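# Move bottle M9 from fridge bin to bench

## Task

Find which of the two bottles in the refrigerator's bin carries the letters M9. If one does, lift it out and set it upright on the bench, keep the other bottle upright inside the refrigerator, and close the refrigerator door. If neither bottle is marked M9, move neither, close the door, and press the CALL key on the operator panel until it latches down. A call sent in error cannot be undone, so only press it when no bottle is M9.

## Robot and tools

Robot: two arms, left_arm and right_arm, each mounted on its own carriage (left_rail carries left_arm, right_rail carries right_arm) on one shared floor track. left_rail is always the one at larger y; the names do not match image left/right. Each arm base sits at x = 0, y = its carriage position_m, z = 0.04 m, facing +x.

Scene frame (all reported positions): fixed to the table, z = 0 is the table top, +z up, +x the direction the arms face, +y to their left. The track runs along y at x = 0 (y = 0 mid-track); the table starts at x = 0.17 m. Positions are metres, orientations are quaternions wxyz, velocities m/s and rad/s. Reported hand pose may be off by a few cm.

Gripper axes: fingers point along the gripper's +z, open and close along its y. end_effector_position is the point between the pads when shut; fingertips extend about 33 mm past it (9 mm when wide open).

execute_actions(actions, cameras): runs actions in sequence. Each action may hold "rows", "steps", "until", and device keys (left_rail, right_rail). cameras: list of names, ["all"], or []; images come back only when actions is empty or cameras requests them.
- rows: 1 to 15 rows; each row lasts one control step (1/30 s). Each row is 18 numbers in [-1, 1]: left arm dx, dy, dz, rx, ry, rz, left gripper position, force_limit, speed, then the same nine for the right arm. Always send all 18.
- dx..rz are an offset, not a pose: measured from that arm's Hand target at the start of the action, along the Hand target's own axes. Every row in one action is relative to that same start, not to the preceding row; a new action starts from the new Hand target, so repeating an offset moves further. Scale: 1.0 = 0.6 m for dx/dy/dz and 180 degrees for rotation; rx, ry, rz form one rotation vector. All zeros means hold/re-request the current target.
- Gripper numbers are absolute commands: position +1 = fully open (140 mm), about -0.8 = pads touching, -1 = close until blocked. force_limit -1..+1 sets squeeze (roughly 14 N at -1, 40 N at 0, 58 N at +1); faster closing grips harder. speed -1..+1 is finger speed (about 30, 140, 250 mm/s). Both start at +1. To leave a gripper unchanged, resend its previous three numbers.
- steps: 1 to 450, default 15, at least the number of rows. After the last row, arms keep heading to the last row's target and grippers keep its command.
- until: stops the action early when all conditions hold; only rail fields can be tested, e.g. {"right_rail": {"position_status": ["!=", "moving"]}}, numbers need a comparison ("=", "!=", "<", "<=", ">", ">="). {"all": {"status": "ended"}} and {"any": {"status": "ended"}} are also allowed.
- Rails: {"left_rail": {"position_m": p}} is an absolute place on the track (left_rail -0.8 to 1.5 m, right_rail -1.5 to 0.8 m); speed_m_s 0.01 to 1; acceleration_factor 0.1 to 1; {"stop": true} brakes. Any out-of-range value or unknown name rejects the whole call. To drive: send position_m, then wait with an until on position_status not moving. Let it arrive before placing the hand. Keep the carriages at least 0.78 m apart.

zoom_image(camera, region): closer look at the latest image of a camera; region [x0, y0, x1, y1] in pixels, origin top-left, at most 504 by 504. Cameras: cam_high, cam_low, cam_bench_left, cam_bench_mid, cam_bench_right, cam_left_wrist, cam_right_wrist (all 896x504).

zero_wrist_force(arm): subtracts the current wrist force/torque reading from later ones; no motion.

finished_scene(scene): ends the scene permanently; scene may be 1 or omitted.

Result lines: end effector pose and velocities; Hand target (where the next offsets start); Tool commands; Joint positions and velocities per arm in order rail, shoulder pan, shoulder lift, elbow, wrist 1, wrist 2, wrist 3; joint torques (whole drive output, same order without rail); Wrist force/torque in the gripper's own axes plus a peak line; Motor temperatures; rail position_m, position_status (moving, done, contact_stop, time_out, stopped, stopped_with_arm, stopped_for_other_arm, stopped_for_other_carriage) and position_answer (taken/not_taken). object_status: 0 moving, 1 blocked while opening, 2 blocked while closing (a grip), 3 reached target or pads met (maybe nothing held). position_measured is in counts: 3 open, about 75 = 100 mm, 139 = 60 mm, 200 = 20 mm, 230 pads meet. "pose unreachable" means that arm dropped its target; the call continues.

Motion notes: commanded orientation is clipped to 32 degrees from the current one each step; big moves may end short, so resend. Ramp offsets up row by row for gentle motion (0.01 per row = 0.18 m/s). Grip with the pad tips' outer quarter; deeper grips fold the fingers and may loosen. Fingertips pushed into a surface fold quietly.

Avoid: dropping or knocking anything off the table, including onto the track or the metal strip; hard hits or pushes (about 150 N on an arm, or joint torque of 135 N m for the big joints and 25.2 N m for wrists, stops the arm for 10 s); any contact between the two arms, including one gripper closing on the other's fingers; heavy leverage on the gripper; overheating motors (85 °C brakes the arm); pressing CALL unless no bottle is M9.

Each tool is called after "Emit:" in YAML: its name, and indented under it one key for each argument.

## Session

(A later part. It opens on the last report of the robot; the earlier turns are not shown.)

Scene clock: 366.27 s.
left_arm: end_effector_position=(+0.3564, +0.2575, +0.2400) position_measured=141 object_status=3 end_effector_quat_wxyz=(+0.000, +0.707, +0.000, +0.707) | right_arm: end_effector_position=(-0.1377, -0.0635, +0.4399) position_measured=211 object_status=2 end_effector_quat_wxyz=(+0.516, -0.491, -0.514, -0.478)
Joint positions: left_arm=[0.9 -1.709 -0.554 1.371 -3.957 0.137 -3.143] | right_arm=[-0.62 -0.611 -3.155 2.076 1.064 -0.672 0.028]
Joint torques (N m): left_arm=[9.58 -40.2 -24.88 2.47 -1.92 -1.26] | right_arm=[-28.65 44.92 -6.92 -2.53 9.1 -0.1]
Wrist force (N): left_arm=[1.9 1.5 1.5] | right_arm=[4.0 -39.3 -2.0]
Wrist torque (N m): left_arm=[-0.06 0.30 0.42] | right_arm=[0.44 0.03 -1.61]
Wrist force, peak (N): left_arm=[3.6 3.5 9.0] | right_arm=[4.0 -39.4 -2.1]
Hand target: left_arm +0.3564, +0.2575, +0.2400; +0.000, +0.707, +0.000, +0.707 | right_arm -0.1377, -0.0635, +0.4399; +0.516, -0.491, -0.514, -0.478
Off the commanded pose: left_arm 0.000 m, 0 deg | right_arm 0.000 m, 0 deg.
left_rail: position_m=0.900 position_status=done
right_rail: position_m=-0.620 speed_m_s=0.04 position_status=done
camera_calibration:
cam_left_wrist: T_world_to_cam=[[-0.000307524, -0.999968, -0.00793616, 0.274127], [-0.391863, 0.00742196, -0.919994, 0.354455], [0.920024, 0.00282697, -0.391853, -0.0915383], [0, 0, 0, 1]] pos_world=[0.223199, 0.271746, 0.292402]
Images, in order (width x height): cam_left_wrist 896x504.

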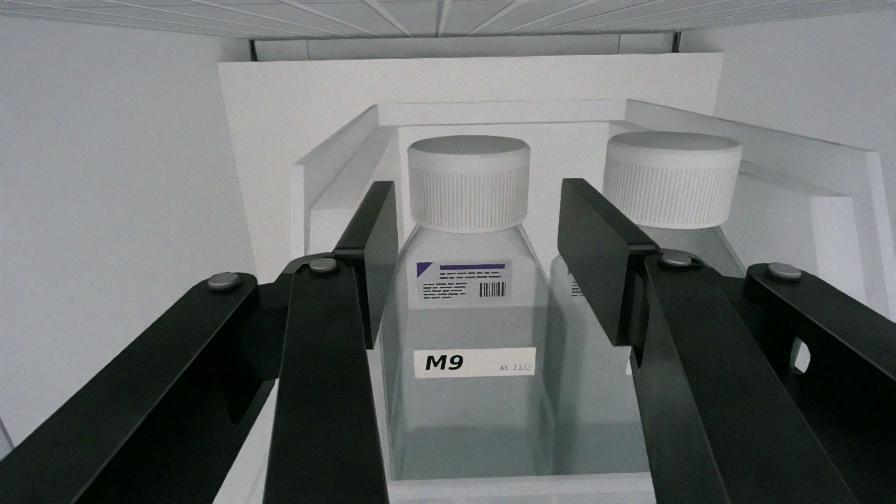

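Emit:
execute_actions:
  actions:
    - {"rows":[[0,-0.005,0,0,0,0,-0.1,1,-0.5,0,0,0,0,0,0,-0.98,1,-0.8]],"steps":20}
    - {"rows":[[0,0,0.028,0,0,0,-0.1,1,-0.5,0,0,0,0,0,0,-0.98,1,-0.8],[0,0,0.055,0,0,0,-0.1,1,-0.5,0,0,0,0,0,0,-0.98,1,-0.8]],"steps":30}
  cameras: ["cam_left_wrist"]

Scene clock: 373.67 s.
left_arm: end_effector_position=(+0.3894, +0.2604, +0.2400) position_measured=141 object_status=3 end_effector_quat_wxyz=(+0.000, +0.707, +0.000, +0.707) | right_arm: end_effector_position=(-0.1377, -0.0635, +0.4399) position_measured=211 object_status=2 end_effector_quat_wxyz=(+0.516, -0.491, -0.514, -0.478)
Joint positions: left_arm=[0.9 -1.657 -0.554 1.371 -3.956 0.086 -3.143] | right_arm=[-0.62 -0.611 -3.155 2.076 1.064 -0.672 0.028]
Joint torques (N m): left_arm=[10.78 -40.93 -24.88 2.43 -1.82 -1.34] | right_arm=[-26.6 43.38 -7.35 -2.41 10.14 0.09]
Wrist force (N): left_arm=[2.0 1.4 1.3] | right_arm=[4.0 -39.0 -2.0]
Wrist torque (N m): left_arm=[-0.07 0.26 0.50] | right_arm=[0.49 0.04 -1.61]
Wrist force, peak (N): left_arm=[1.8 1.7 -4.8] | right_arm=[4.2 -39.4 -2.0]
Hand target: left_arm +0.3894, +0.2604, +0.2400; +0.000, +0.707, +0.000, +0.707 | right_arm -0.1377, -0.0635, +0.4399; +0.516, -0.491, -0.514, -0.478
Off the commanded pose: left_arm 0.000 m, 0 deg | right_arm 0.000 m, 0 deg.
left_rail: position_m=0.900 position_status=done
right_rail: position_m=-0.620 speed_m_s=0.04 position_status=done
camera_calibration:
cam_left_wrist: T_world_to_cam=[[-0.000307524, -0.999968, -0.00793616, 0.277137], [-0.391863, 0.00742196, -0.919994, 0.367364], [0.920024, 0.00282697, -0.391853, -0.121908], [0, 0, 0, 1]] pos_world=[0.256199, 0.274746, 0.292402]
Images, in order (width x height): cam_left_wrist 896x504.

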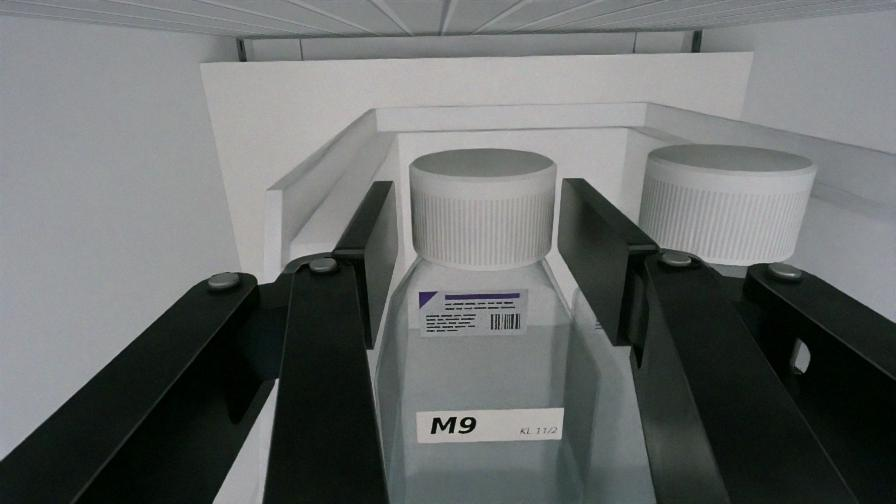

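Emit:
execute_actions:
  actions:
    - {"rows":[[0,0,0,0,0,0,-1,0,-1,0,0,0,0,0,0,-0.98,1,-0.8]],"steps":75}
    - {"rows":[[0.03,0,0,0,0,0,-1,0,-1,0,0,0,0,0,0,-0.98,1,-0.8]],"steps":25}
  cameras: ["cam_left_wrist"]

Scene clock: 381.30 s.
left_arm: end_effector_position=(+0.3894, +0.2604, +0.2580) position_measured=161 object_status=2 end_effector_quat_wxyz=(+0.000, +0.707, +0.000, +0.707) | right_arm: end_effector_position=(-0.1377, -0.0635, +0.4399) position_measured=211 object_status=2 end_effector_quat_wxyz=(+0.516, -0.491, -0.514, -0.478)
Joint positions: left_arm=[0.9 -1.657 -0.585 1.377 -3.931 0.086 -3.143] | right_arm=[-0.62 -0.611 -3.155 2.076 1.064 -0.672 0.028]
Joint torques (N m): left_arm=[3.41 -62.68 -8.55 2.55 -0.94 -1.41] | right_arm=[-22.9 43.59 -6.75 -2.52 11.28 0.24]
Wrist force (N): left_arm=[-2.5 1.4 1.3] | right_arm=[4.7 -39.1 -1.7]
Wrist torque (N m): left_arm=[-0.08 0.37 0.49] | right_arm=[0.46 -0.01 -1.61]
Wrist force, peak (N): left_arm=[-12.0 1.4 1.2] | right_arm=[4.0 -39.4 -2.1]
Hand target: left_arm +0.3894, +0.2604, +0.2580; +0.000, +0.707, +0.000, +0.707 | right_arm -0.1377, -0.0635, +0.4399; +0.516, -0.491, -0.514, -0.478
Off the commanded pose: left_arm 0.000 m, 0 deg | right_arm 0.000 m, 0 deg.
left_rail: position_m=0.900 position_status=done
right_rail: position_m=-0.620 speed_m_s=0.04 position_status=done
camera_calibration:
cam_left_wrist: T_world_to_cam=[[-0.000307436, -0.999968, -0.00793595, 0.277279], [-0.391863, 0.00742173, -0.919994, 0.383924], [0.920024, 0.00282697, -0.391853, -0.114854], [0, 0, 0, 1]] pos_world=[0.256199, 0.274746, 0.310402]
Images, in order (width x height): cam_left_wrist 896x504.

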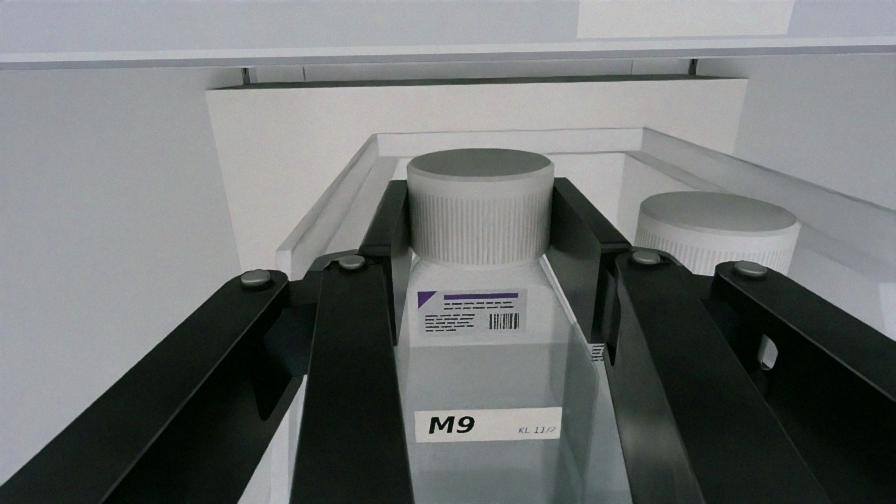

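Emit:
execute_actions:
  actions:
    - {"rows":[[0.0317,0,0,0,0,0,-1,0,-1,0,0,0,0,0,0,-0.98,1,-0.8]],"steps":25}
    - {"rows":[[-0.003,0,-0.02,0,0.03,0,-1,0,-1,0,0,0,0,0,0,-0.98,1,-0.8],[-0.005,0,-0.03,0,0.07,0,-1,0,-1,0,0,0,0,0,0,-0.98,1,-0.8],[-0.0068,0,-0.0428,0,0.111,0,-1,0,-1,0,0,0,0,0,0,-0.98,1,-0.8]],"steps":40}
  cameras: ["cam_left_wrist"]

Scene clock: 396.40 s.
left_arm: end_effector_position=(+0.3637, +0.2605, +0.2729) position_measured=161 object_status=2 end_effector_quat_wxyz=(+0.000, +0.574, +0.000, +0.819) | right_arm: end_effector_position=(-0.1377, -0.0635, +0.4399) position_measured=211 object_status=2 end_effector_quat_wxyz=(+0.516, -0.491, -0.514, -0.478)
Joint positions: left_arm=[0.9 -1.668 -0.694 1.711 -2.848 0.361 -4.435] | right_arm=[-0.62 -0.611 -3.155 2.076 1.064 -0.672 0.028]
Joint torques (N m): left_arm=[9.58 -59.14 -7.46 -0.74 4.61 -1.24] | right_arm=[-19.56 43.04 -6.77 -2.31 13.05 0.55]
Wrist force (N): left_arm=[-1.9 1.1 -0.1] | right_arm=[4.8 -38.9 -1.9]
Wrist torque (N m): left_arm=[-0.25 0.26 0.54] | right_arm=[0.51 -0.02 -1.62]
Wrist force, peak (N): left_arm=[-12.2 1.3 1.3] | right_arm=[4.8 -39.4 -2.0]
Hand target: left_arm +0.3637, +0.2605, +0.2729; +0.000, +0.574, +0.000, +0.819 | right_arm -0.1377, -0.0635, +0.4399; +0.516, -0.491, -0.514, -0.478
Off the commanded pose: left_arm 0.000 m, 0 deg | right_arm 0.000 m, 0 deg.
left_rail: position_m=0.900 position_status=done
right_rail: position_m=-0.620 speed_m_s=0.04 position_status=done
camera_calibration:
cam_left_wrist: T_world_to_cam=[[0.00253503, -0.99997, -0.0072693, 0.276189], [-0.054097, 0.00712155, -0.99851, 0.286258], [0.998532, 0.0029245, -0.0540774, -0.206176], [0, 0, 0, 1]] pos_world=[0.220659, 0.274746, 0.276689]
Images, in order (width x height): cam_left_wrist 896x504.

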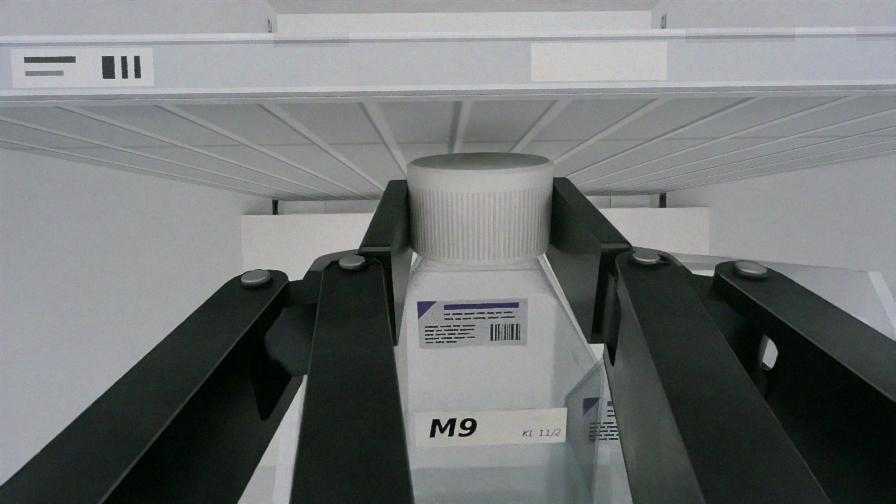

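Emit:
execute_actions:
  actions:
    - {"rows":[[0.003,0,-0.016,0,0.028,0,-1,0,-1,0,0,0,0,0,0,-0.98,1,-0.8],[0.006,0,-0.032,0,0.056,0,-1,0,-1,0,0,0,0,0,0,-0.98,1,-0.8],[0.0087,0,-0.0474,0,0.0833,0,-1,0,-1,0,0,0,0,0,0,-0.98,1,-0.8]],"steps":40}
    - {"rows":[[0.012,0,-0.018,0,0.02,0,-1,0,-1,0,0,0,0,0,0,-0.98,1,-0.8],[0.024,0,-0.036,0,0.04,0,-1,0,-1,0,0,0,0,0,0,-0.98,1,-0.8],[0.0348,0,-0.0544,0,0.0556,0,-1,0,-1,0,0,0,0,0,0,-0.98,1,-0.8]],"steps":40}
  cameras: ["cam_left_wrist"]

Scene clock: 403.07 s.
left_arm: end_effector_position=(+0.3352, +0.2605, +0.2681) position_measured=161 object_status=2 end_effector_quat_wxyz=(+0.000, +0.462, +0.000, +0.887) | right_arm: end_effector_position=(-0.1377, -0.0635, +0.4399) position_measured=211 object_status=2 end_effector_quat_wxyz=(+0.516, -0.491, -0.514, -0.478)
Joint positions: left_arm=[0.9 -1.654 -0.566 1.681 -2.803 0.615 -4.569] | right_arm=[-0.62 -0.611 -3.155 2.076 1.064 -0.672 0.028]
Joint torques (N m): left_arm=[9.8 -40.89 -23.7 -1.02 4.2 -1.29] | right_arm=[-18.32 42.71 -5.88 -2.2 13.12 0.63]
Wrist force (N): left_arm=[-1.2 0.9 -0.8] | right_arm=[4.8 -39.2 -2.2]
Wrist torque (N m): left_arm=[-0.37 0.19 0.49] | right_arm=[0.43 -0.05 -1.62]
Wrist force, peak (N): left_arm=[-5.5 2.0 -1.8] | right_arm=[4.9 -39.4 -2.0]
Hand target: left_arm +0.3352, +0.2605, +0.2681; +0.000, +0.462, +0.000, +0.887 (not the last commanded pose) | right_arm -0.1377, -0.0635, +0.4399; +0.516, -0.491, -0.514, -0.478
Off the commanded pose: left_arm 0.039 m, 10 deg | right_arm 0.000 m, 0 deg.
left_rail: position_m=0.900 position_status=done
right_rail: position_m=-0.620 speed_m_s=0.04 position_status=done
pose unreachable (left arm): on one or more control steps of this call, first in action 1 (counted from 0), this arm could not follow its commanded pose, so it was not sent that pose on those steps. It may still have moved: this result reports where it is.
cause: moving toward the commanded pose would bring a part of the arm (just beyond joint 6 (wrist 2)) too close to the robot's own body.
camera_calibration:
cam_left_wrist: T_world_to_cam=[[0.00389691, -0.999973, -0.00625429, 0.275443], [0.206288, 0.00692369, -0.978467, 0.187318], [0.978484, 0.00252282, 0.206309, -0.240935], [0, 0, 0, 1]] pos_world=[0.196036, 0.274746, 0.234714]
Images, in order (width x height): cam_left_wrist 896x504.

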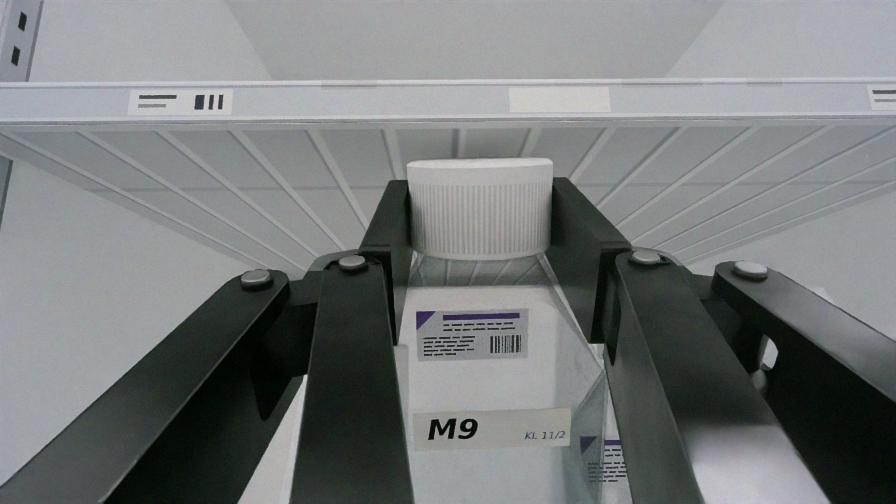

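Emit:
execute_actions:
  actions:
    - {"rows":[[0.018,0,-0.012,0,0.011,0,-1,0,-1,0,0,0,0,0,0,-0.98,1,-0.8],[0.0363,0,-0.0245,0,0.0222,0,-1,0,-1,0,0,0,0,0,0,-0.98,1,-0.8]],"steps":35}
    - {"rows":[[0.021,0,-0.007,0,0.0084,0,-1,0,-1,0,0,0,0,0,0,-0.98,1,-0.8],[0.0425,0,-0.0141,0,0.0167,0,-1,0,-1,0,0,0,0,0,0,-0.98,1,-0.8]],"steps":40}
  cameras: ["cam_left_wrist","cam_right_wrist"]

Scene clock: 423.80 s.
left_arm: end_effector_position=(+0.2880, +0.2605, +0.2920) position_measured=161 object_status=2 end_effector_quat_wxyz=(+0.000, +0.407, +0.000, +0.913) | right_arm: end_effector_position=(-0.1377, -0.0635, +0.4399) position_measured=211 object_status=2 end_effector_quat_wxyz=(+0.516, -0.491, -0.514, -0.478)
Joint positions: left_arm=[0.9 -1.691 -0.553 1.683 -2.833 0.741 -4.534] | right_arm=[-0.62 -0.611 -3.155 2.076 1.064 -0.672 0.028]
Joint torques (N m): left_arm=[-9.24 -61.07 -4.95 -5.11 4.2 0.98] | right_arm=[-13.85 42.39 -6.07 -2.03 13.35 0.56]
Wrist force (N): left_arm=[-3.0 0.5 -0.3] | right_arm=[5.5 -38.7 -2.0]
Wrist torque (N m): left_arm=[-0.38 0.65 0.49] | right_arm=[0.46 -0.03 -1.62]
Wrist force, peak (N): left_arm=[-35.9 1.4 -9.5] | right_arm=[7.9 -39.6 -2.1]
Hand target: left_arm +0.2880, +0.2605, +0.2920; +0.000, +0.407, +0.000, +0.913 | right_arm -0.1377, -0.0635, +0.4399; +0.516, -0.491, -0.514, -0.478
Off the commanded pose: left_arm 0.000 m, 0 deg | right_arm 0.000 m, 0 deg.
left_rail: position_m=0.900 position_status=done
right_rail: position_m=-0.620 speed_m_s=0.04 position_status=done
camera_calibration:
cam_left_wrist: T_world_to_cam=[[0.00459651, -0.999974, -0.005638, 0.275495], [0.323965, 0.00682309, -0.946045, 0.1771], [0.946058, 0.00252199, 0.323987, -0.224771], [0, 0, 0, 1]] pos_world=[0.154006, 0.274846, 0.24192]
cam_right_wrist: T_world_to_cam=[[0.997052, 0.0764393, -0.00667443, 0.155738], [0.0222964, -0.371859, -0.928021, 0.388541], [-0.0734192, 0.925137, -0.372467, 0.353096], [0, 0, 0, 1]] pos_world=[-0.138018, -0.194084, 0.49313]
Images, in order (width x height): cam_left_wrist 896x504, cam_right_wrist 896x504.

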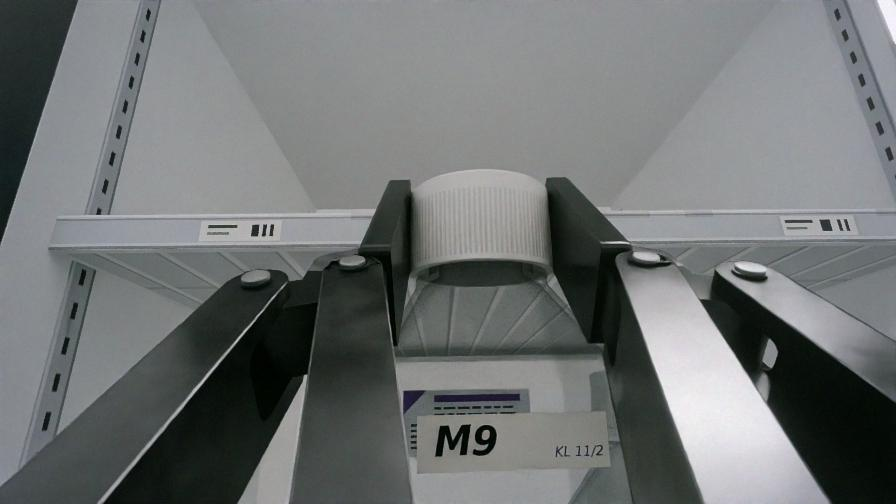

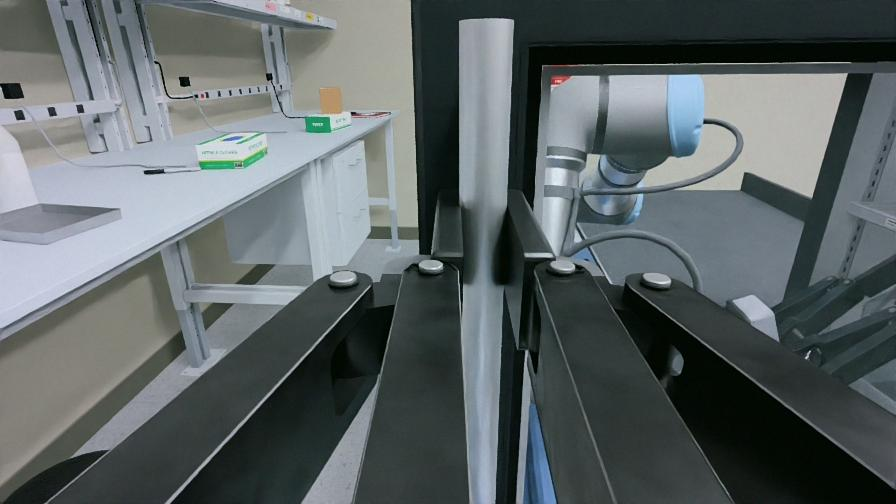

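Emit:
execute_actions:
  actions:
    - {"rows":[[0.012,0,0.01,0,0,0,-1,0,-1,0,0,0,0,0,0,-0.98,1,-0.8],[0.026,0,0.018,0,0,0,-1,0,-1,0,0,0,0,0,0,-0.98,1,-0.8]],"steps":35}
    - {"rows":[[0.02,0,-0.02,0,0,0,-1,0,-1,0,0,0,0,0,0,-0.98,1,-0.8],[0.04,0,-0.045,0,0,0,-1,0,-1,0,0,0,0,0,0,-0.98,1,-0.8],[0.06,0,-0.07,0,0,0,-1,0,-1,0,0,0,0,0,0,-0.98,1,-0.8]],"steps":45}
  cameras: ["cam_left_wrist","cam_right_wrist"]

Scene clock: 438.97 s.
left_arm: end_effector_position=(+0.2303, +0.2606, +0.3095) position_measured=161 object_status=2 end_effector_quat_wxyz=(+0.000, +0.407, +0.000, +0.913) | right_arm: end_effector_position=(-0.1377, -0.0635, +0.4399) position_measured=211 object_status=2 end_effector_quat_wxyz=(+0.516, -0.491, -0.514, -0.478)
Joint positions: left_arm=[0.9 -1.782 -0.571 1.692 -2.92 0.757 -4.403] | right_arm=[-0.62 -0.611 -3.155 2.076 1.064 -0.672 0.028]
Joint torques (N m): left_arm=[-9.47 -39.54 -22.43 -4.83 4.38 1.2] | right_arm=[-10.88 43.04 -7.88 -1.97 13.17 0.86]
Wrist force (N): left_arm=[-3.7 2.3 0.2] | right_arm=[5.4 -39.0 -2.0]
Wrist torque (N m): left_arm=[-0.42 0.68 0.23] | right_arm=[0.49 -0.02 -1.61]
Wrist force, peak (N): left_arm=[-7.8 0.4 4.2] | right_arm=[5.5 -39.2 -1.9]
Hand target: left_arm +0.2303, +0.2606, +0.3095; +0.000, +0.407, +0.000, +0.913 | right_arm -0.1377, -0.0635, +0.4399; +0.516, -0.491, -0.514, -0.478
Off the commanded pose: left_arm 0.000 m, 0 deg | right_arm 0.000 m, 0 deg.
left_rail: position_m=0.900 position_status=done
right_rail: position_m=-0.620 speed_m_s=0.04 position_status=done
camera_calibration:
cam_left_wrist: T_world_to_cam=[[0.00459651, -0.999974, -0.005638, 0.275859], [0.323965, 0.00682309, -0.946045, 0.212348], [0.946058, 0.00252199, 0.323987, -0.175853], [0, 0, 0, 1]] pos_world=[0.0963057, 0.274846, 0.25942]
cam_right_wrist: T_world_to_cam=[[0.997052, 0.0764393, -0.00667443, 0.155738], [0.0222964, -0.371859, -0.928021, 0.388541], [-0.0734192, 0.925137, -0.372467, 0.353096], [0, 0, 0, 1]] pos_world=[-0.138018, -0.194084, 0.49313]
Images, in order (width x height): cam_left_wrist 896x504, cam_right_wrist 896x504.

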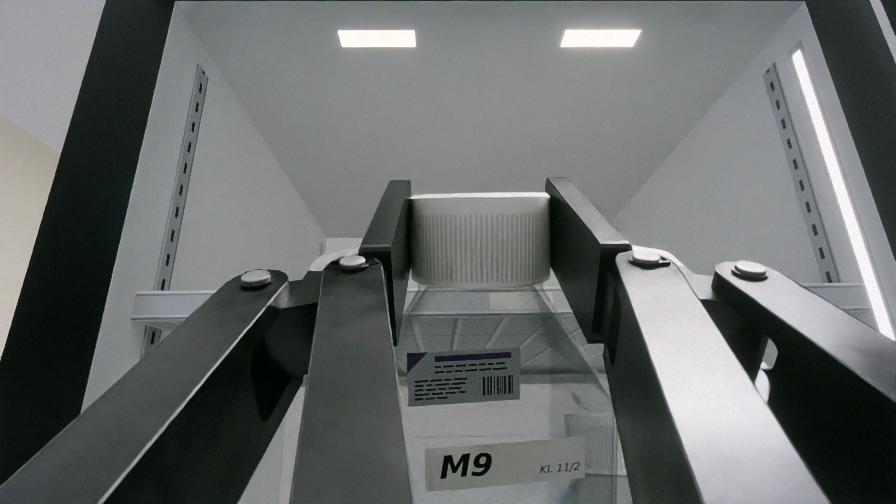

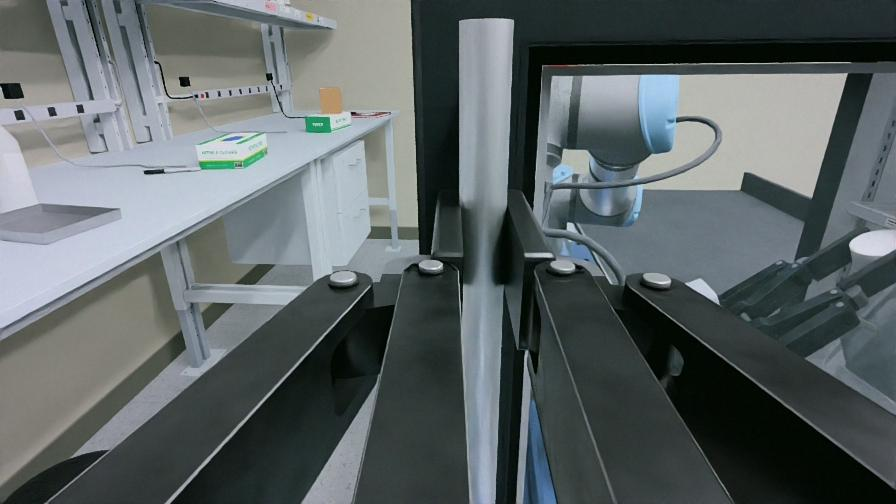

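Emit:
execute_actions:
  actions:
    - {"rows":[[0.05,0,-0.035,0,0,0,-1,0,-1,0,0,0,0,0,0,-0.98,1,-0.8],[0.1,0,-0.07,0,0,0,-1,0,-1,0,0,0,0,0,0,-0.98,1,-0.8],[0.14,0,-0.1,0,0,0,-1,0,-1,0,0,0,0,0,0,-0.98,1,-0.8],[0.182,0,-0.128,0,0,0,-1,0,-1,0,0,0,0,0,0,-0.98,1,-0.8]],"steps":45}
    - {"rows":[[0,0,0,0,-0.06,0,-1,0,-1,0,0,0,0,0,0,-0.98,1,-0.8],[0,0,0,0,-0.12,0,-1,0,-1,0,0,0,0,0,0,-0.98,1,-0.8],[0,0,0,0,-0.194,0,-1,0,-1,0,0,0,0,0,0,-0.98,1,-0.8]],"steps":45}
    - {"left_rail":{"position_m":1.4,"speed_m_s":0.4,"acceleration_factor":0.4},"steps":120,"until":{"left_rail":{"position_status":["!=","moving"]}}}
  cameras: ["cam_left_wrist","cam_bench_left"]

Scene clock: 452.90 s.
left_arm: end_effector_position=(+0.1002, +0.7607, +0.3393) position_measured=161 object_status=2 end_effector_quat_wxyz=(+0.000, +0.662, +0.000, +0.749) | right_arm: end_effector_position=(-0.1377, -0.0635, +0.4399) position_measured=211 object_status=2 end_effector_quat_wxyz=(+0.516, -0.491, -0.514, -0.478)
Joint positions: left_arm=[1.4 -2.086 -0.653 1.365 -3.607 0.527 -3.356] | right_arm=[-0.62 -0.611 -3.155 2.076 1.064 -0.672 0.028]
Joint torques (N m): left_arm=[3.35 -47.99 -13.03 0.72 0.73 0.81] | right_arm=[-8.66 43.36 -6.47 -1.68 13.14 1.24]
Wrist force (N): left_arm=[-2.1 1.4 1.1] | right_arm=[5.5 -38.2 -2.1]
Wrist torque (N m): left_arm=[-0.09 0.54 0.38] | right_arm=[0.49 -0.06 -1.61]
Wrist force, peak (N): left_arm=[-17.3 1.9 5.7] | right_arm=[5.5 -39.3 -1.7]
Hand target: left_arm +0.1002, +0.7607, +0.3393; +0.000, +0.662, +0.000, +0.749 | right_arm -0.1377, -0.0635, +0.4399; +0.516, -0.491, -0.514, -0.478
Off the commanded pose: left_arm 0.000 m, 0 deg | right_arm 0.000 m, 0 deg.
left_rail: position_m=1.400 speed_m_s=0.40 position_status=done
right_rail: position_m=-0.620 speed_m_s=0.04 position_status=done
camera_calibration:
cam_left_wrist: T_world_to_cam=[[0.000599998, -0.999969, -0.00779072, 0.777867], [-0.275897, 0.00732281, -0.961159, 0.34412], [0.961187, 0.00272614, -0.275885, 0.138212], [0, 0, 0, 1]] pos_world=[-0.0383725, 0.774946, 0.374944]
Images, in order (width x height): cam_bench_left 896x504, cam_left_wrist 896x504.

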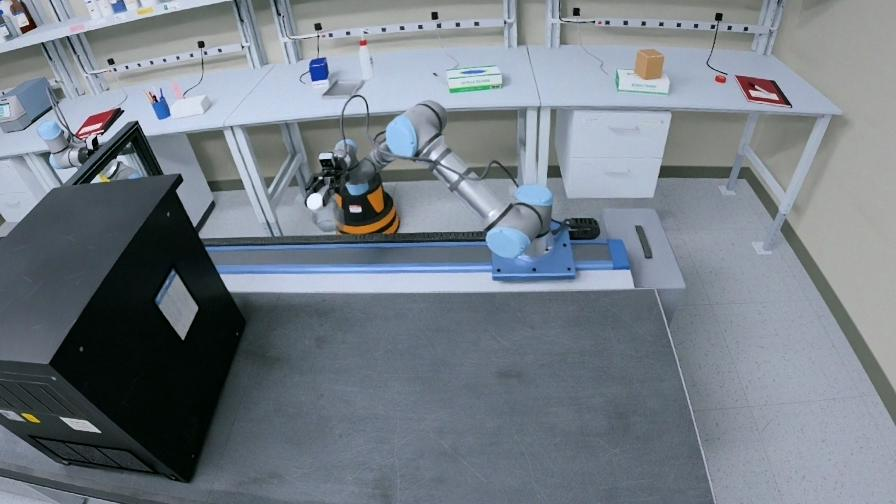

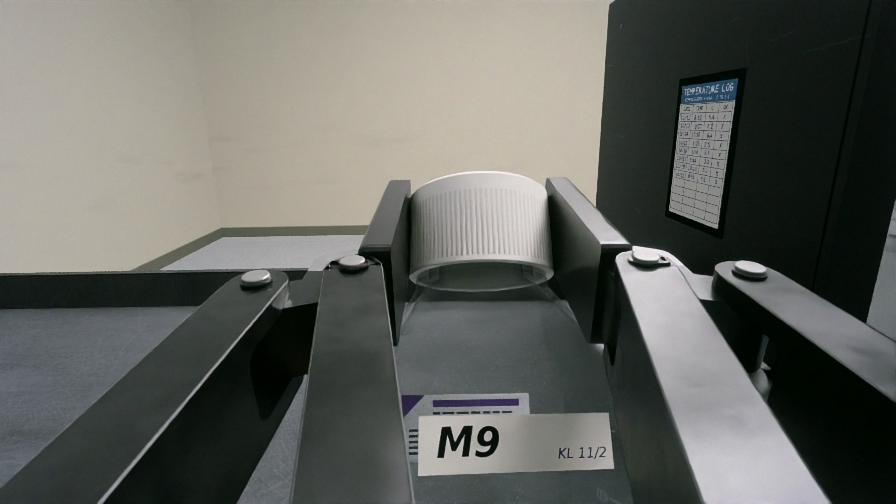

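Emit:
execute_actions:
  actions:
    - {"rows":[[-0.01,0,0.1,0,0.02,0,-1,0,-1,0,0,0,0,0,0,-0.98,1,-0.8],[-0.025,0,0.2,0,0.04,0,-1,0,-1,0,0,0,0,0,0,-0.98,1,-0.8],[-0.037,0,0.3,0,0.055,0,-1,0,-1,0,0,0,0,0,0,-0.98,1,-0.8],[-0.05,0,0.4,0,0.0722,0,-1,0,-1,0,0,0,0,0,0,-0.98,1,-0.8],[-0.061,0,0.497,0,0.0722,0,-1,0,-1,0,0,0,0,0,0,-0.98,1,-0.8]],"steps":75}
  cameras: ["cam_left_wrist","cam_bench_left"]

Emit:
zoom_image:
  camera: "cam_bench_left"
  region: [250, 150, 500, 380]

Scene clock: 475.17 s.
left_arm: end_effector_position=(+0.4006, +0.7604, +0.3397) position_measured=161 object_status=2 end_effector_quat_wxyz=(+0.000, +0.573, +0.000, +0.819) | right_arm: end_effector_position=(-0.1377, -0.0635, +0.4399) position_measured=211 object_status=2 end_effector_quat_wxyz=(+0.516, -0.491, -0.514, -0.478)
Joint positions: left_arm=[1.4 -1.61 -0.848 1.713 -2.54 0.352 -4.601] | right_arm=[-0.62 -0.611 -3.155 2.076 1.064 -0.672 0.028]
Joint torques (N m): left_arm=[9.87 -57.2 -10.33 -1.08 4.93 -1.27] | right_arm=[-7.6 43.62 -5.27 -1.7 13.11 1.47]
Wrist force (N): left_arm=[-1.9 1.0 0.6] | right_arm=[5.4 -38.1 -2.2]
Wrist torque (N m): left_arm=[-0.25 0.19 0.50] | right_arm=[0.49 -0.05 -1.61]
Wrist force, peak (N): left_arm=[6.6 3.2 -15.0] | right_arm=[5.6 -38.5 -1.9]
Hand target: left_arm +0.4006, +0.7604, +0.3397; +0.000, +0.573, +0.000, +0.819 | right_arm -0.1377, -0.0635, +0.4399; +0.516, -0.491, -0.514, -0.478
Off the commanded pose: left_arm 0.000 m, 0 deg | right_arm 0.000 m, 0 deg.
left_rail: position_m=1.400 speed_m_s=0.40 position_status=done
right_rail: position_m=-0.620 speed_m_s=0.04 position_status=done
camera_calibration:
cam_left_wrist: T_world_to_cam=[[0.00224543, -0.999971, -0.00725156, 0.776535], [-0.0526938, 0.00712319, -0.998585, 0.350855], [0.998608, 0.00262436, -0.0526763, -0.241152], [0, 0, 0, 1]] pos_world=[0.257561, 0.774646, 0.343287]
Images, in order (width x height): cam_bench_left 896x504, cam_left_wrist 896x504.

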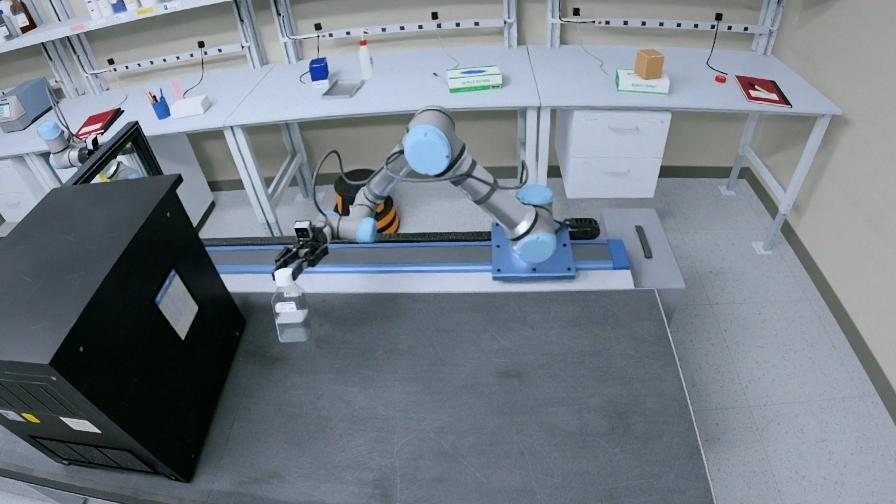

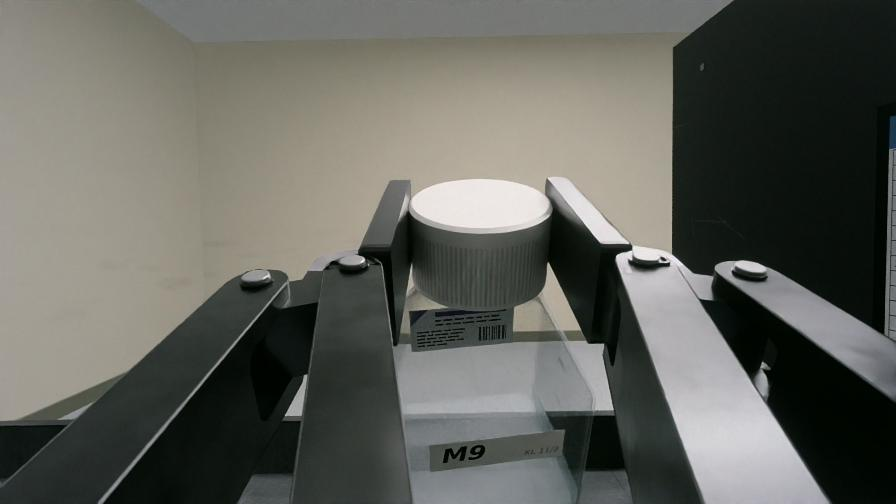

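Scaled by 2.016 from the camera's 896x504 image, which has a finer 1280x720 frame.

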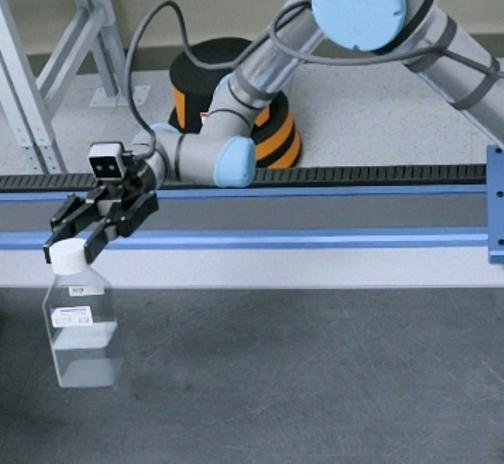

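Emit:
execute_actions:
  actions:
    - {"rows":[[0,0,0,0,-0.03,0,-1,0,-1,0,0,0,0,0,0,-0.98,1,-0.8]],"steps":15}
    - {"rows":[[0,0,0,0,-0.03,0,-1,0,-1,0,0,0,0,0,0,-0.98,1,-0.8]],"steps":15}
    - {"rows":[[0,0,0,0,-0.03,0,-1,0,-1,0,0,0,0,0,0,-0.98,1,-0.8]],"steps":15}
    - {"rows":[[0,0,0,0,-0.021,0,-1,0,-1,0,0,0,0,0,0,-0.98,1,-0.8]],"steps":25}
  cameras: ["cam_left_wrist","cam_bench_left"]

Emit:
zoom_image:
  camera: "cam_bench_left"
  region: [230, 200, 380, 380]

Scene clock: 485.23 s.
left_arm: end_effector_position=(+0.4010, +0.7605, +0.3395) position_measured=161 object_status=2 end_effector_quat_wxyz=(+0.010, +0.696, -0.009, +0.718) | right_arm: end_effector_position=(-0.1377, -0.0635, +0.4399) position_measured=211 object_status=2 end_effector_quat_wxyz=(+0.516, -0.491, -0.514, -0.478)
Joint positions: left_arm=[1.4 -1.64 -0.852 1.618 -3.25 0.053 -3.799] | right_arm=[-0.62 -0.611 -3.155 2.076 1.064 -0.672 0.028]
Joint torques (N m): left_arm=[8.17 -37.1 -29.28 -3.9 3.75 1.15] | right_arm=[-8.72 43.53 -5.52 -1.65 13.02 1.91]
Wrist force (N): left_arm=[-2.5 1.0 1.2] | right_arm=[5.1 -38.2 -2.1]
Wrist torque (N m): left_arm=[-0.08 0.33 0.40] | right_arm=[0.47 0.01 -1.61]
Wrist force, peak (N): left_arm=[-10.7 1.4 1.6] | right_arm=[5.4 -38.5 -2.1]
Hand target: left_arm +0.4006, +0.7604, +0.3397; +0.000, +0.707, +0.000, +0.708 | right_arm -0.1377, -0.0635, +0.4399; +0.516, -0.491, -0.514, -0.478
Off the commanded pose: left_arm 0.000 m, 2 deg | right_arm 0.000 m, 0 deg.
left_rail: position_m=1.400 speed_m_s=0.40 position_status=done
right_rail: position_m=-0.620 speed_m_s=0.04 position_status=done
camera_calibration:
cam_left_wrist: T_world_to_cam=[[-0.0263276, -0.999627, -0.00728729, 0.787853], [-0.362035, 0.0163295, -0.932021, 0.445094], [0.931793, -0.0218996, -0.36233, -0.090928], [0, 0, 0, 1]] pos_world=[0.266608, 0.7783, 0.387633]
Images, in order (width x height): cam_bench_left 896x504, cam_left_wrist 896x504.

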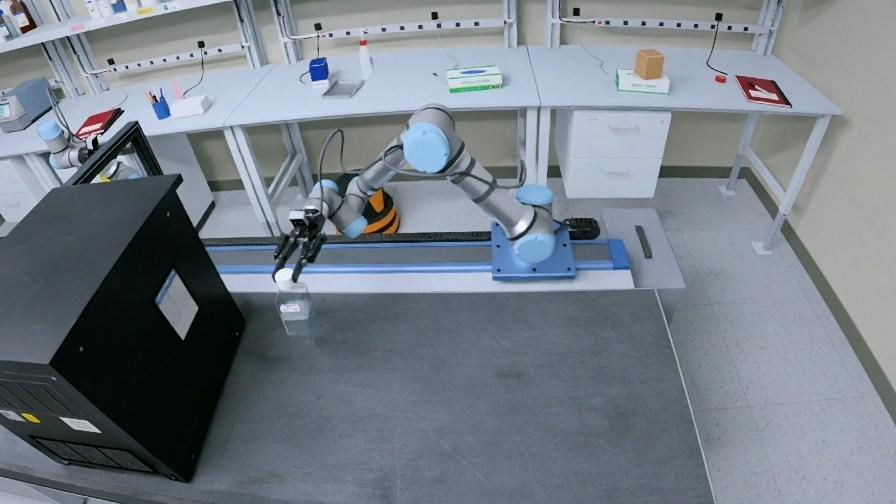

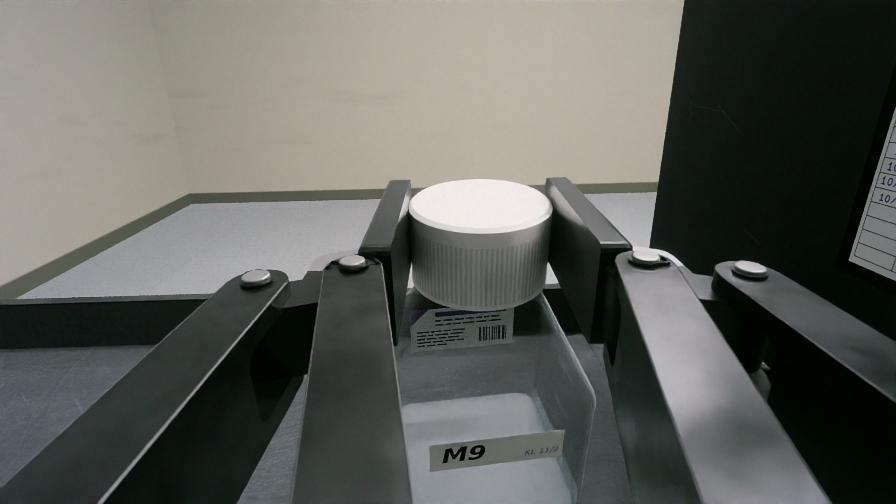

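Scaled by 2.800 from the camera's 896x504 image, which has a finer 1280x720 frame.

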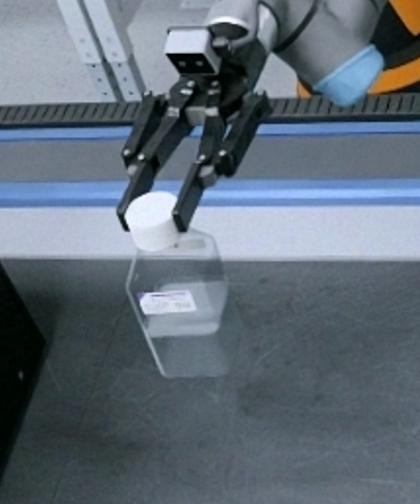

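Emit:
execute_actions:
  actions:
    - {"rows":[[-0.04,0,0,0,0,0.012,-1,0,-1,0,0,0,0,0,0,-0.98,1,-0.8]],"steps":12}
    - {"rows":[[-0.06,0,0,0,0,0.012,-1,0,-1,0,0,0,0,0,0,-0.98,1,-0.8]],"steps":12}
    - {"rows":[[-0.06,0,0,0,0,0.011,-1,0,-1,0,0,0,0,0,0,-0.98,1,-0.8]],"steps":12}
    - {"rows":[[-0.06,0,0,0,0,0,-1,0,-1,0,0,0,0,0,0,-0.98,1,-0.8]],"steps":12}
    - {"rows":[[-0.04,0,0,0,0,0,-1,0,-1,0,0,0,0,0,0,-0.98,1,-0.8]],"steps":40}
  cameras: ["cam_left_wrist","cam_bench_left"]

Emit:
zoom_image:
  camera: "cam_bench_left"
  region: [230, 200, 380, 380]

Scene clock: 503.13 s.
left_arm: end_effector_position=(+0.4009, +0.7711, +0.1842) position_measured=161 object_status=2 end_effector_quat_wxyz=(-0.039, +0.705, -0.039, +0.707) | right_arm: end_effector_position=(-0.1377, -0.0635, +0.4399) position_measured=211 object_status=2 end_effector_quat_wxyz=(+0.516, -0.491, -0.514, -0.478)
Joint positions: left_arm=[1.4 -1.64 -0.47 1.385 -4.028 0.069 -3.06] | right_arm=[-0.62 -0.611 -3.155 2.076 1.064 -0.672 0.028]
Joint torques (N m): left_arm=[-8.37 -42.8 -24.56 -2.02 1.41 1.25] | right_arm=[-8.58 43.5 -6.57 -1.6 12.84 1.95]
Wrist force (N): left_arm=[-2.1 1.4 1.4] | right_arm=[5.5 -38.1 -2.0]
Wrist torque (N m): left_arm=[-0.13 0.25 0.38] | right_arm=[0.49 -0.08 -1.62]
Wrist force, peak (N): left_arm=[14.3 1.2 1.0] | right_arm=[5.7 -38.6 -2.1]
Hand target: left_arm +0.4009, +0.7711, +0.1842; -0.039, +0.706, -0.039, +0.707 | right_arm -0.1377, -0.0635, +0.4399; +0.516, -0.491, -0.514, -0.478
Off the commanded pose: left_arm 0.000 m, 0 deg | right_arm 0.000 m, 0 deg.
left_rail: position_m=1.400 speed_m_s=0.40 position_status=done
right_rail: position_m=-0.620 speed_m_s=0.04 position_status=done
camera_calibration:
cam_left_wrist: T_world_to_cam=[[-0.000115254, -0.993061, -0.117601, 0.8021], [-0.390089, 0.108329, -0.914383, 0.237227], [0.920777, 0.0457695, -0.387394, -0.190021], [0, 0, 0, 1]] pos_world=[0.267599, 0.779533, 0.237632]
Images, in order (width x height): cam_bench_left 896x504, cam_left_wrist 896x504.

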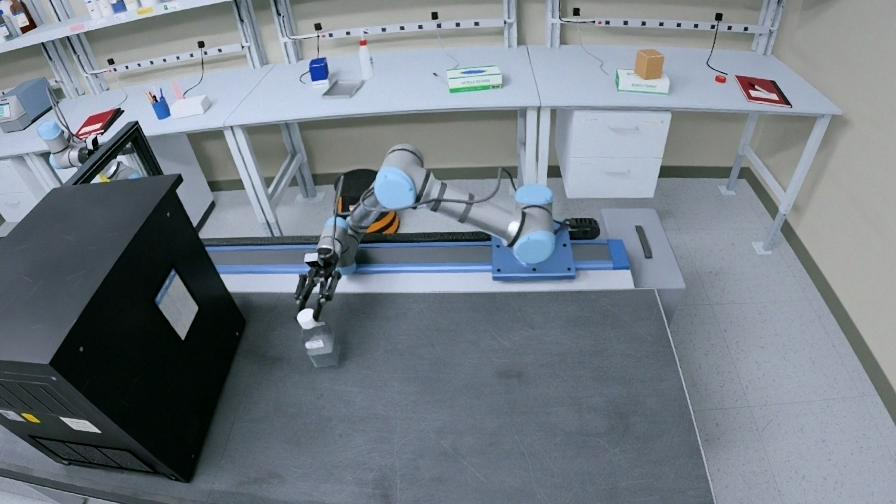

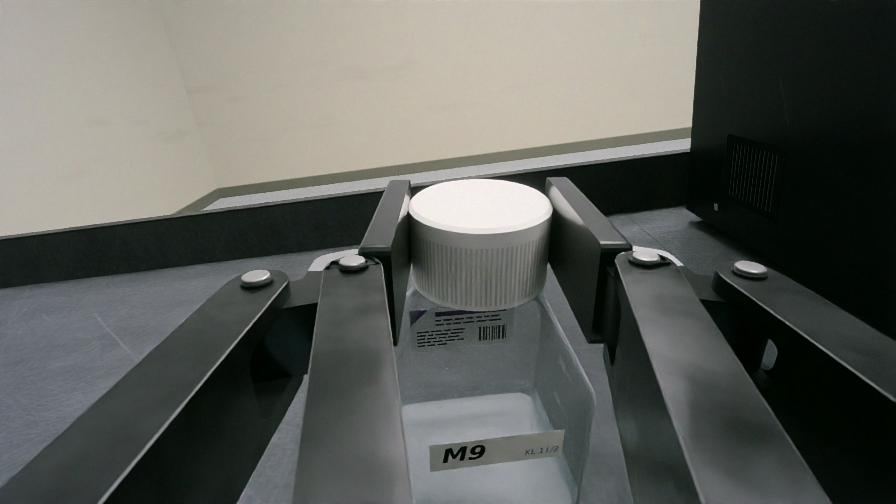

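Scaled by 2.800 from the camera's 896x504 image, which has a finer 1280x720 frame.

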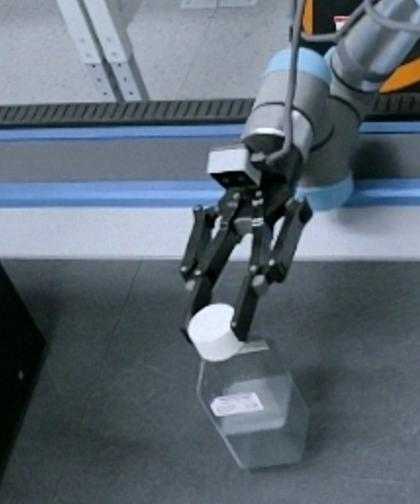

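Emit:
execute_actions:
  actions:
    - {"rows":[[-0.02,0,0,0,0,0,-1,0,-1,0,0,0,0,0,0,-0.98,1,-0.8]],"steps":20}
    - {"rows":[[-0.015,0,0,0,0,0,-1,0,-1,0,0,0,0,0,0,-0.98,1,-0.8]],"steps":30}
  cameras: ["cam_left_wrist"]

Scene clock: 511.33 s.
left_arm: end_effector_position=(+0.4009, +0.7711, +0.1842) position_measured=161 object_status=2 end_effector_quat_wxyz=(-0.039, +0.705, -0.039, +0.707) | right_arm: end_effector_position=(-0.1377, -0.0635, +0.4399) position_measured=211 object_status=2 end_effector_quat_wxyz=(+0.516, -0.491, -0.514, -0.478)
Joint positions: left_arm=[1.4 -1.64 -0.47 1.385 -4.029 0.069 -3.06] | right_arm=[-0.62 -0.611 -3.155 2.076 1.064 -0.672 0.028]
Joint torques (N m): left_arm=[-7.95 -43.16 -25.09 -1.65 1.27 1.11] | right_arm=[-7.96 43.75 -6.78 -1.61 12.76 1.94]
Wrist force (N): left_arm=[-2.2 1.5 1.3] | right_arm=[5.5 -38.3 -2.2]
Wrist torque (N m): left_arm=[-0.11 0.28 0.38] | right_arm=[0.47 -0.06 -1.61]
Wrist force, peak (N): left_arm=[-2.3 1.6 1.4] | right_arm=[5.6 -38.5 -2.0]
Hand target: left_arm +0.4009, +0.7711, +0.1842; -0.039, +0.705, -0.039, +0.707 (not the last commanded pose) | right_arm -0.1377, -0.0635, +0.4399; +0.516, -0.491, -0.514, -0.478
Off the commanded pose: left_arm 0.009 m, 0 deg | right_arm 0.000 m, 0 deg.
left_rail: position_m=1.400 speed_m_s=0.40 position_status=done
right_rail: position_m=-0.620 speed_m_s=0.04 position_status=done
pose unreachable (left arm): on one or more control steps of this call, first in action 0 (counted from 0), this arm could not follow its commanded pose, so it was not sent that pose on those steps. It may still have moved: this result reports where it is.
cause: moving toward the commanded pose would bring a part of the arm (just beyond joint 5 (wrist 1)) too close to the robot's own body.
camera_calibration:
cam_left_wrist: T_world_to_cam=[[-0.000126027, -0.993061, -0.117597, 0.802103], [-0.390208, 0.108323, -0.914332, 0.237252], [0.920727, 0.045772, -0.387515, -0.18998], [0, 0, 0, 1]] pos_world=[0.267599, 0.779533, 0.237632]
Images, in order (width x height): cam_left_wrist 896x504.

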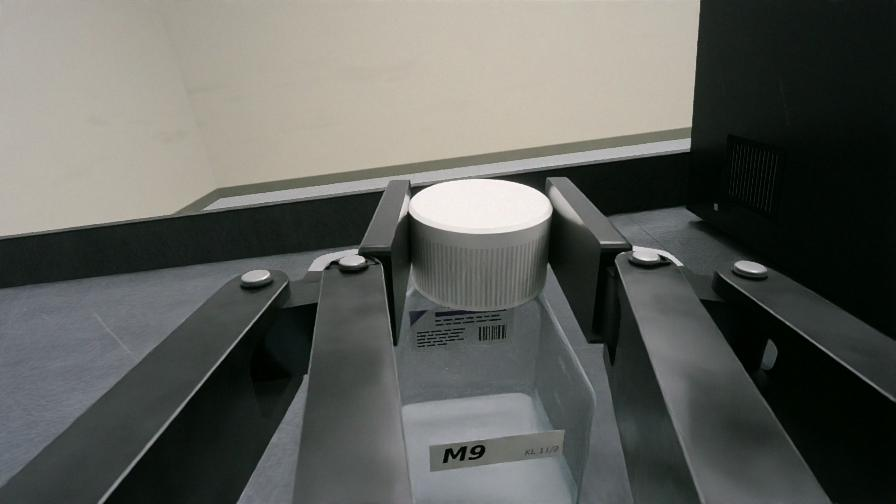

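Emit:
execute_actions:
  actions:
    - {"rows":[[0,0,0.05,0,0,0,-1,0,-1,0,0,0,0,0,0,-0.98,1,-0.8]],"steps":12}
    - {"rows":[[0,0,0.06,0,0,0,-1,0,-1,0,0,0,0,0,0,-0.98,1,-0.8]],"steps":12}
    - {"rows":[[0,0,0.06,0,0,0,-1,0,-1,0,0,0,0,0,0,-0.98,1,-0.8]],"steps":12}
    - {"rows":[[0,0,0.05,0,0,0,-1,0,-1,0,0,0,0,0,0,-0.98,1,-0.8]],"steps":20}
    - {"rows":[[-0.02,0,0,0,0,0,-1,0,-1,0,0,0,0,0,0,-0.98,1,-0.8]],"steps":20}
    - {"rows":[[-0.012,0,0,0,0,0,-1,0,-1,0,0,0,0,0,0,-0.98,1,-0.8]],"steps":30}
  cameras: ["cam_left_wrist","cam_bench_left"]

Emit:
zoom_image:
  camera: "cam_bench_left"
  region: [230, 220, 400, 430]

Scene clock: 521.17 s.
left_arm: end_effector_position=(+0.5329, +0.7731, +0.1654) position_measured=161 object_status=2 end_effector_quat_wxyz=(-0.039, +0.705, -0.039, +0.707) | right_arm: end_effector_position=(-0.1377, -0.0635, +0.4399) position_measured=211 object_status=2 end_effector_quat_wxyz=(+0.516, -0.491, -0.514, -0.478)
Joint positions: left_arm=[1.4 -1.433 -0.381 1.233 -4.008 -0.139 -3.017] | right_arm=[-0.62 -0.611 -3.155 2.076 1.064 -0.672 0.028]
Joint torques (N m): left_arm=[12.71 -21 -14.29 -0.04 -2.06 1.31] | right_arm=[-8.58 43.77 -5.98 -1.56 12.76 2.15]
Wrist force (N): left_arm=[40.1 -5.3 -4.2] | right_arm=[5.5 -38.2 -2.1]
Wrist torque (N m): left_arm=[0.05 0.20 0.33] | right_arm=[0.47 -0.06 -1.62]
Wrist force, peak (N): left_arm=[41.3 -5.6 -3.9] | right_arm=[5.6 -38.5 -2.4]
Hand target: left_arm +0.5329, +0.7731, +0.1654; -0.039, +0.705, -0.039, +0.707 | right_arm -0.1377, -0.0635, +0.4399; +0.516, -0.491, -0.514, -0.478
Off the commanded pose: left_arm 0.000 m, 0 deg | right_arm 0.000 m, 0 deg.
left_rail: position_m=1.400 speed_m_s=0.40 position_status=done
right_rail: position_m=-0.620 speed_m_s=0.04 position_status=done
camera_calibration:
cam_left_wrist: T_world_to_cam=[[-0.000126027, -0.993061, -0.117597, 0.801883], [-0.390208, 0.108323, -0.914332, 0.271262], [0.920727, 0.045772, -0.387515, -0.318932], [0, 0, 0, 1]] pos_world=[0.399599, 0.781533, 0.218732]
Images, in order (width x height): cam_bench_left 896x504, cam_left_wrist 896x504.

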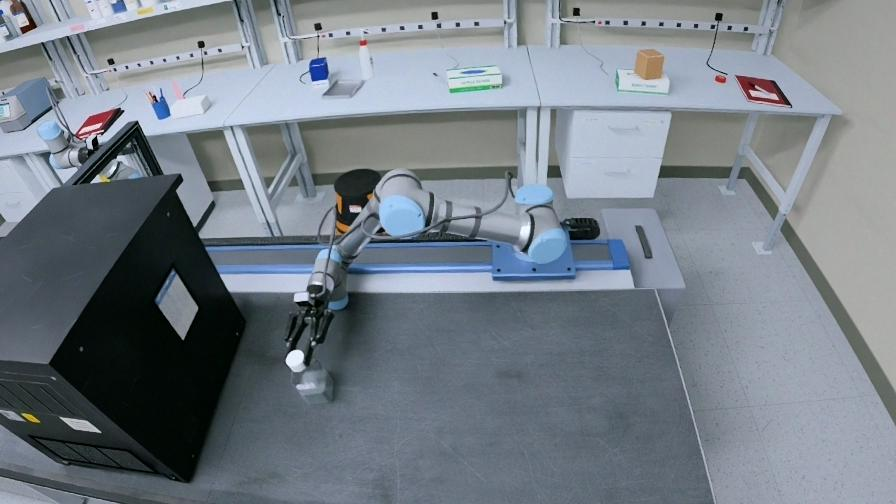

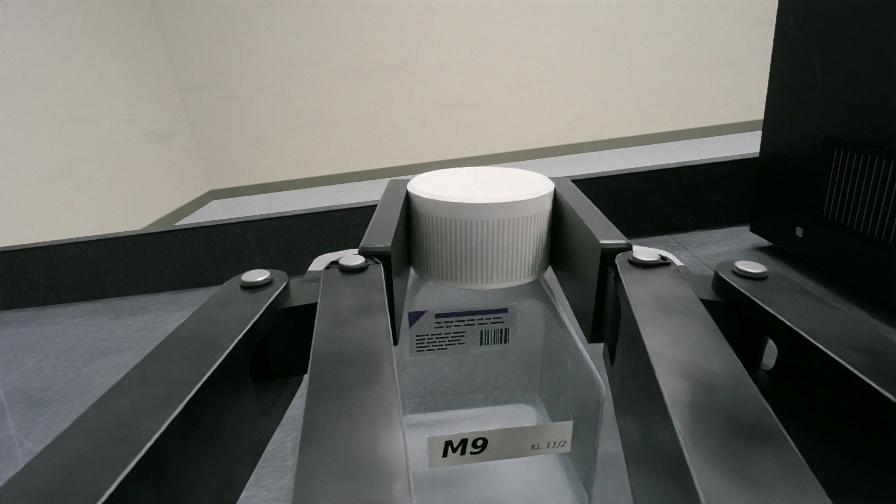

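Scaled by 2.400 from the camera's 896x504 image, which has a finer 1280x720 frame.

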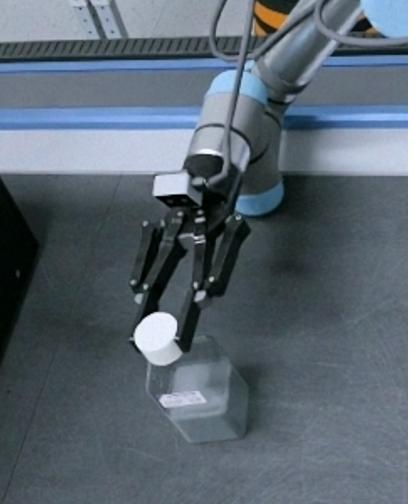

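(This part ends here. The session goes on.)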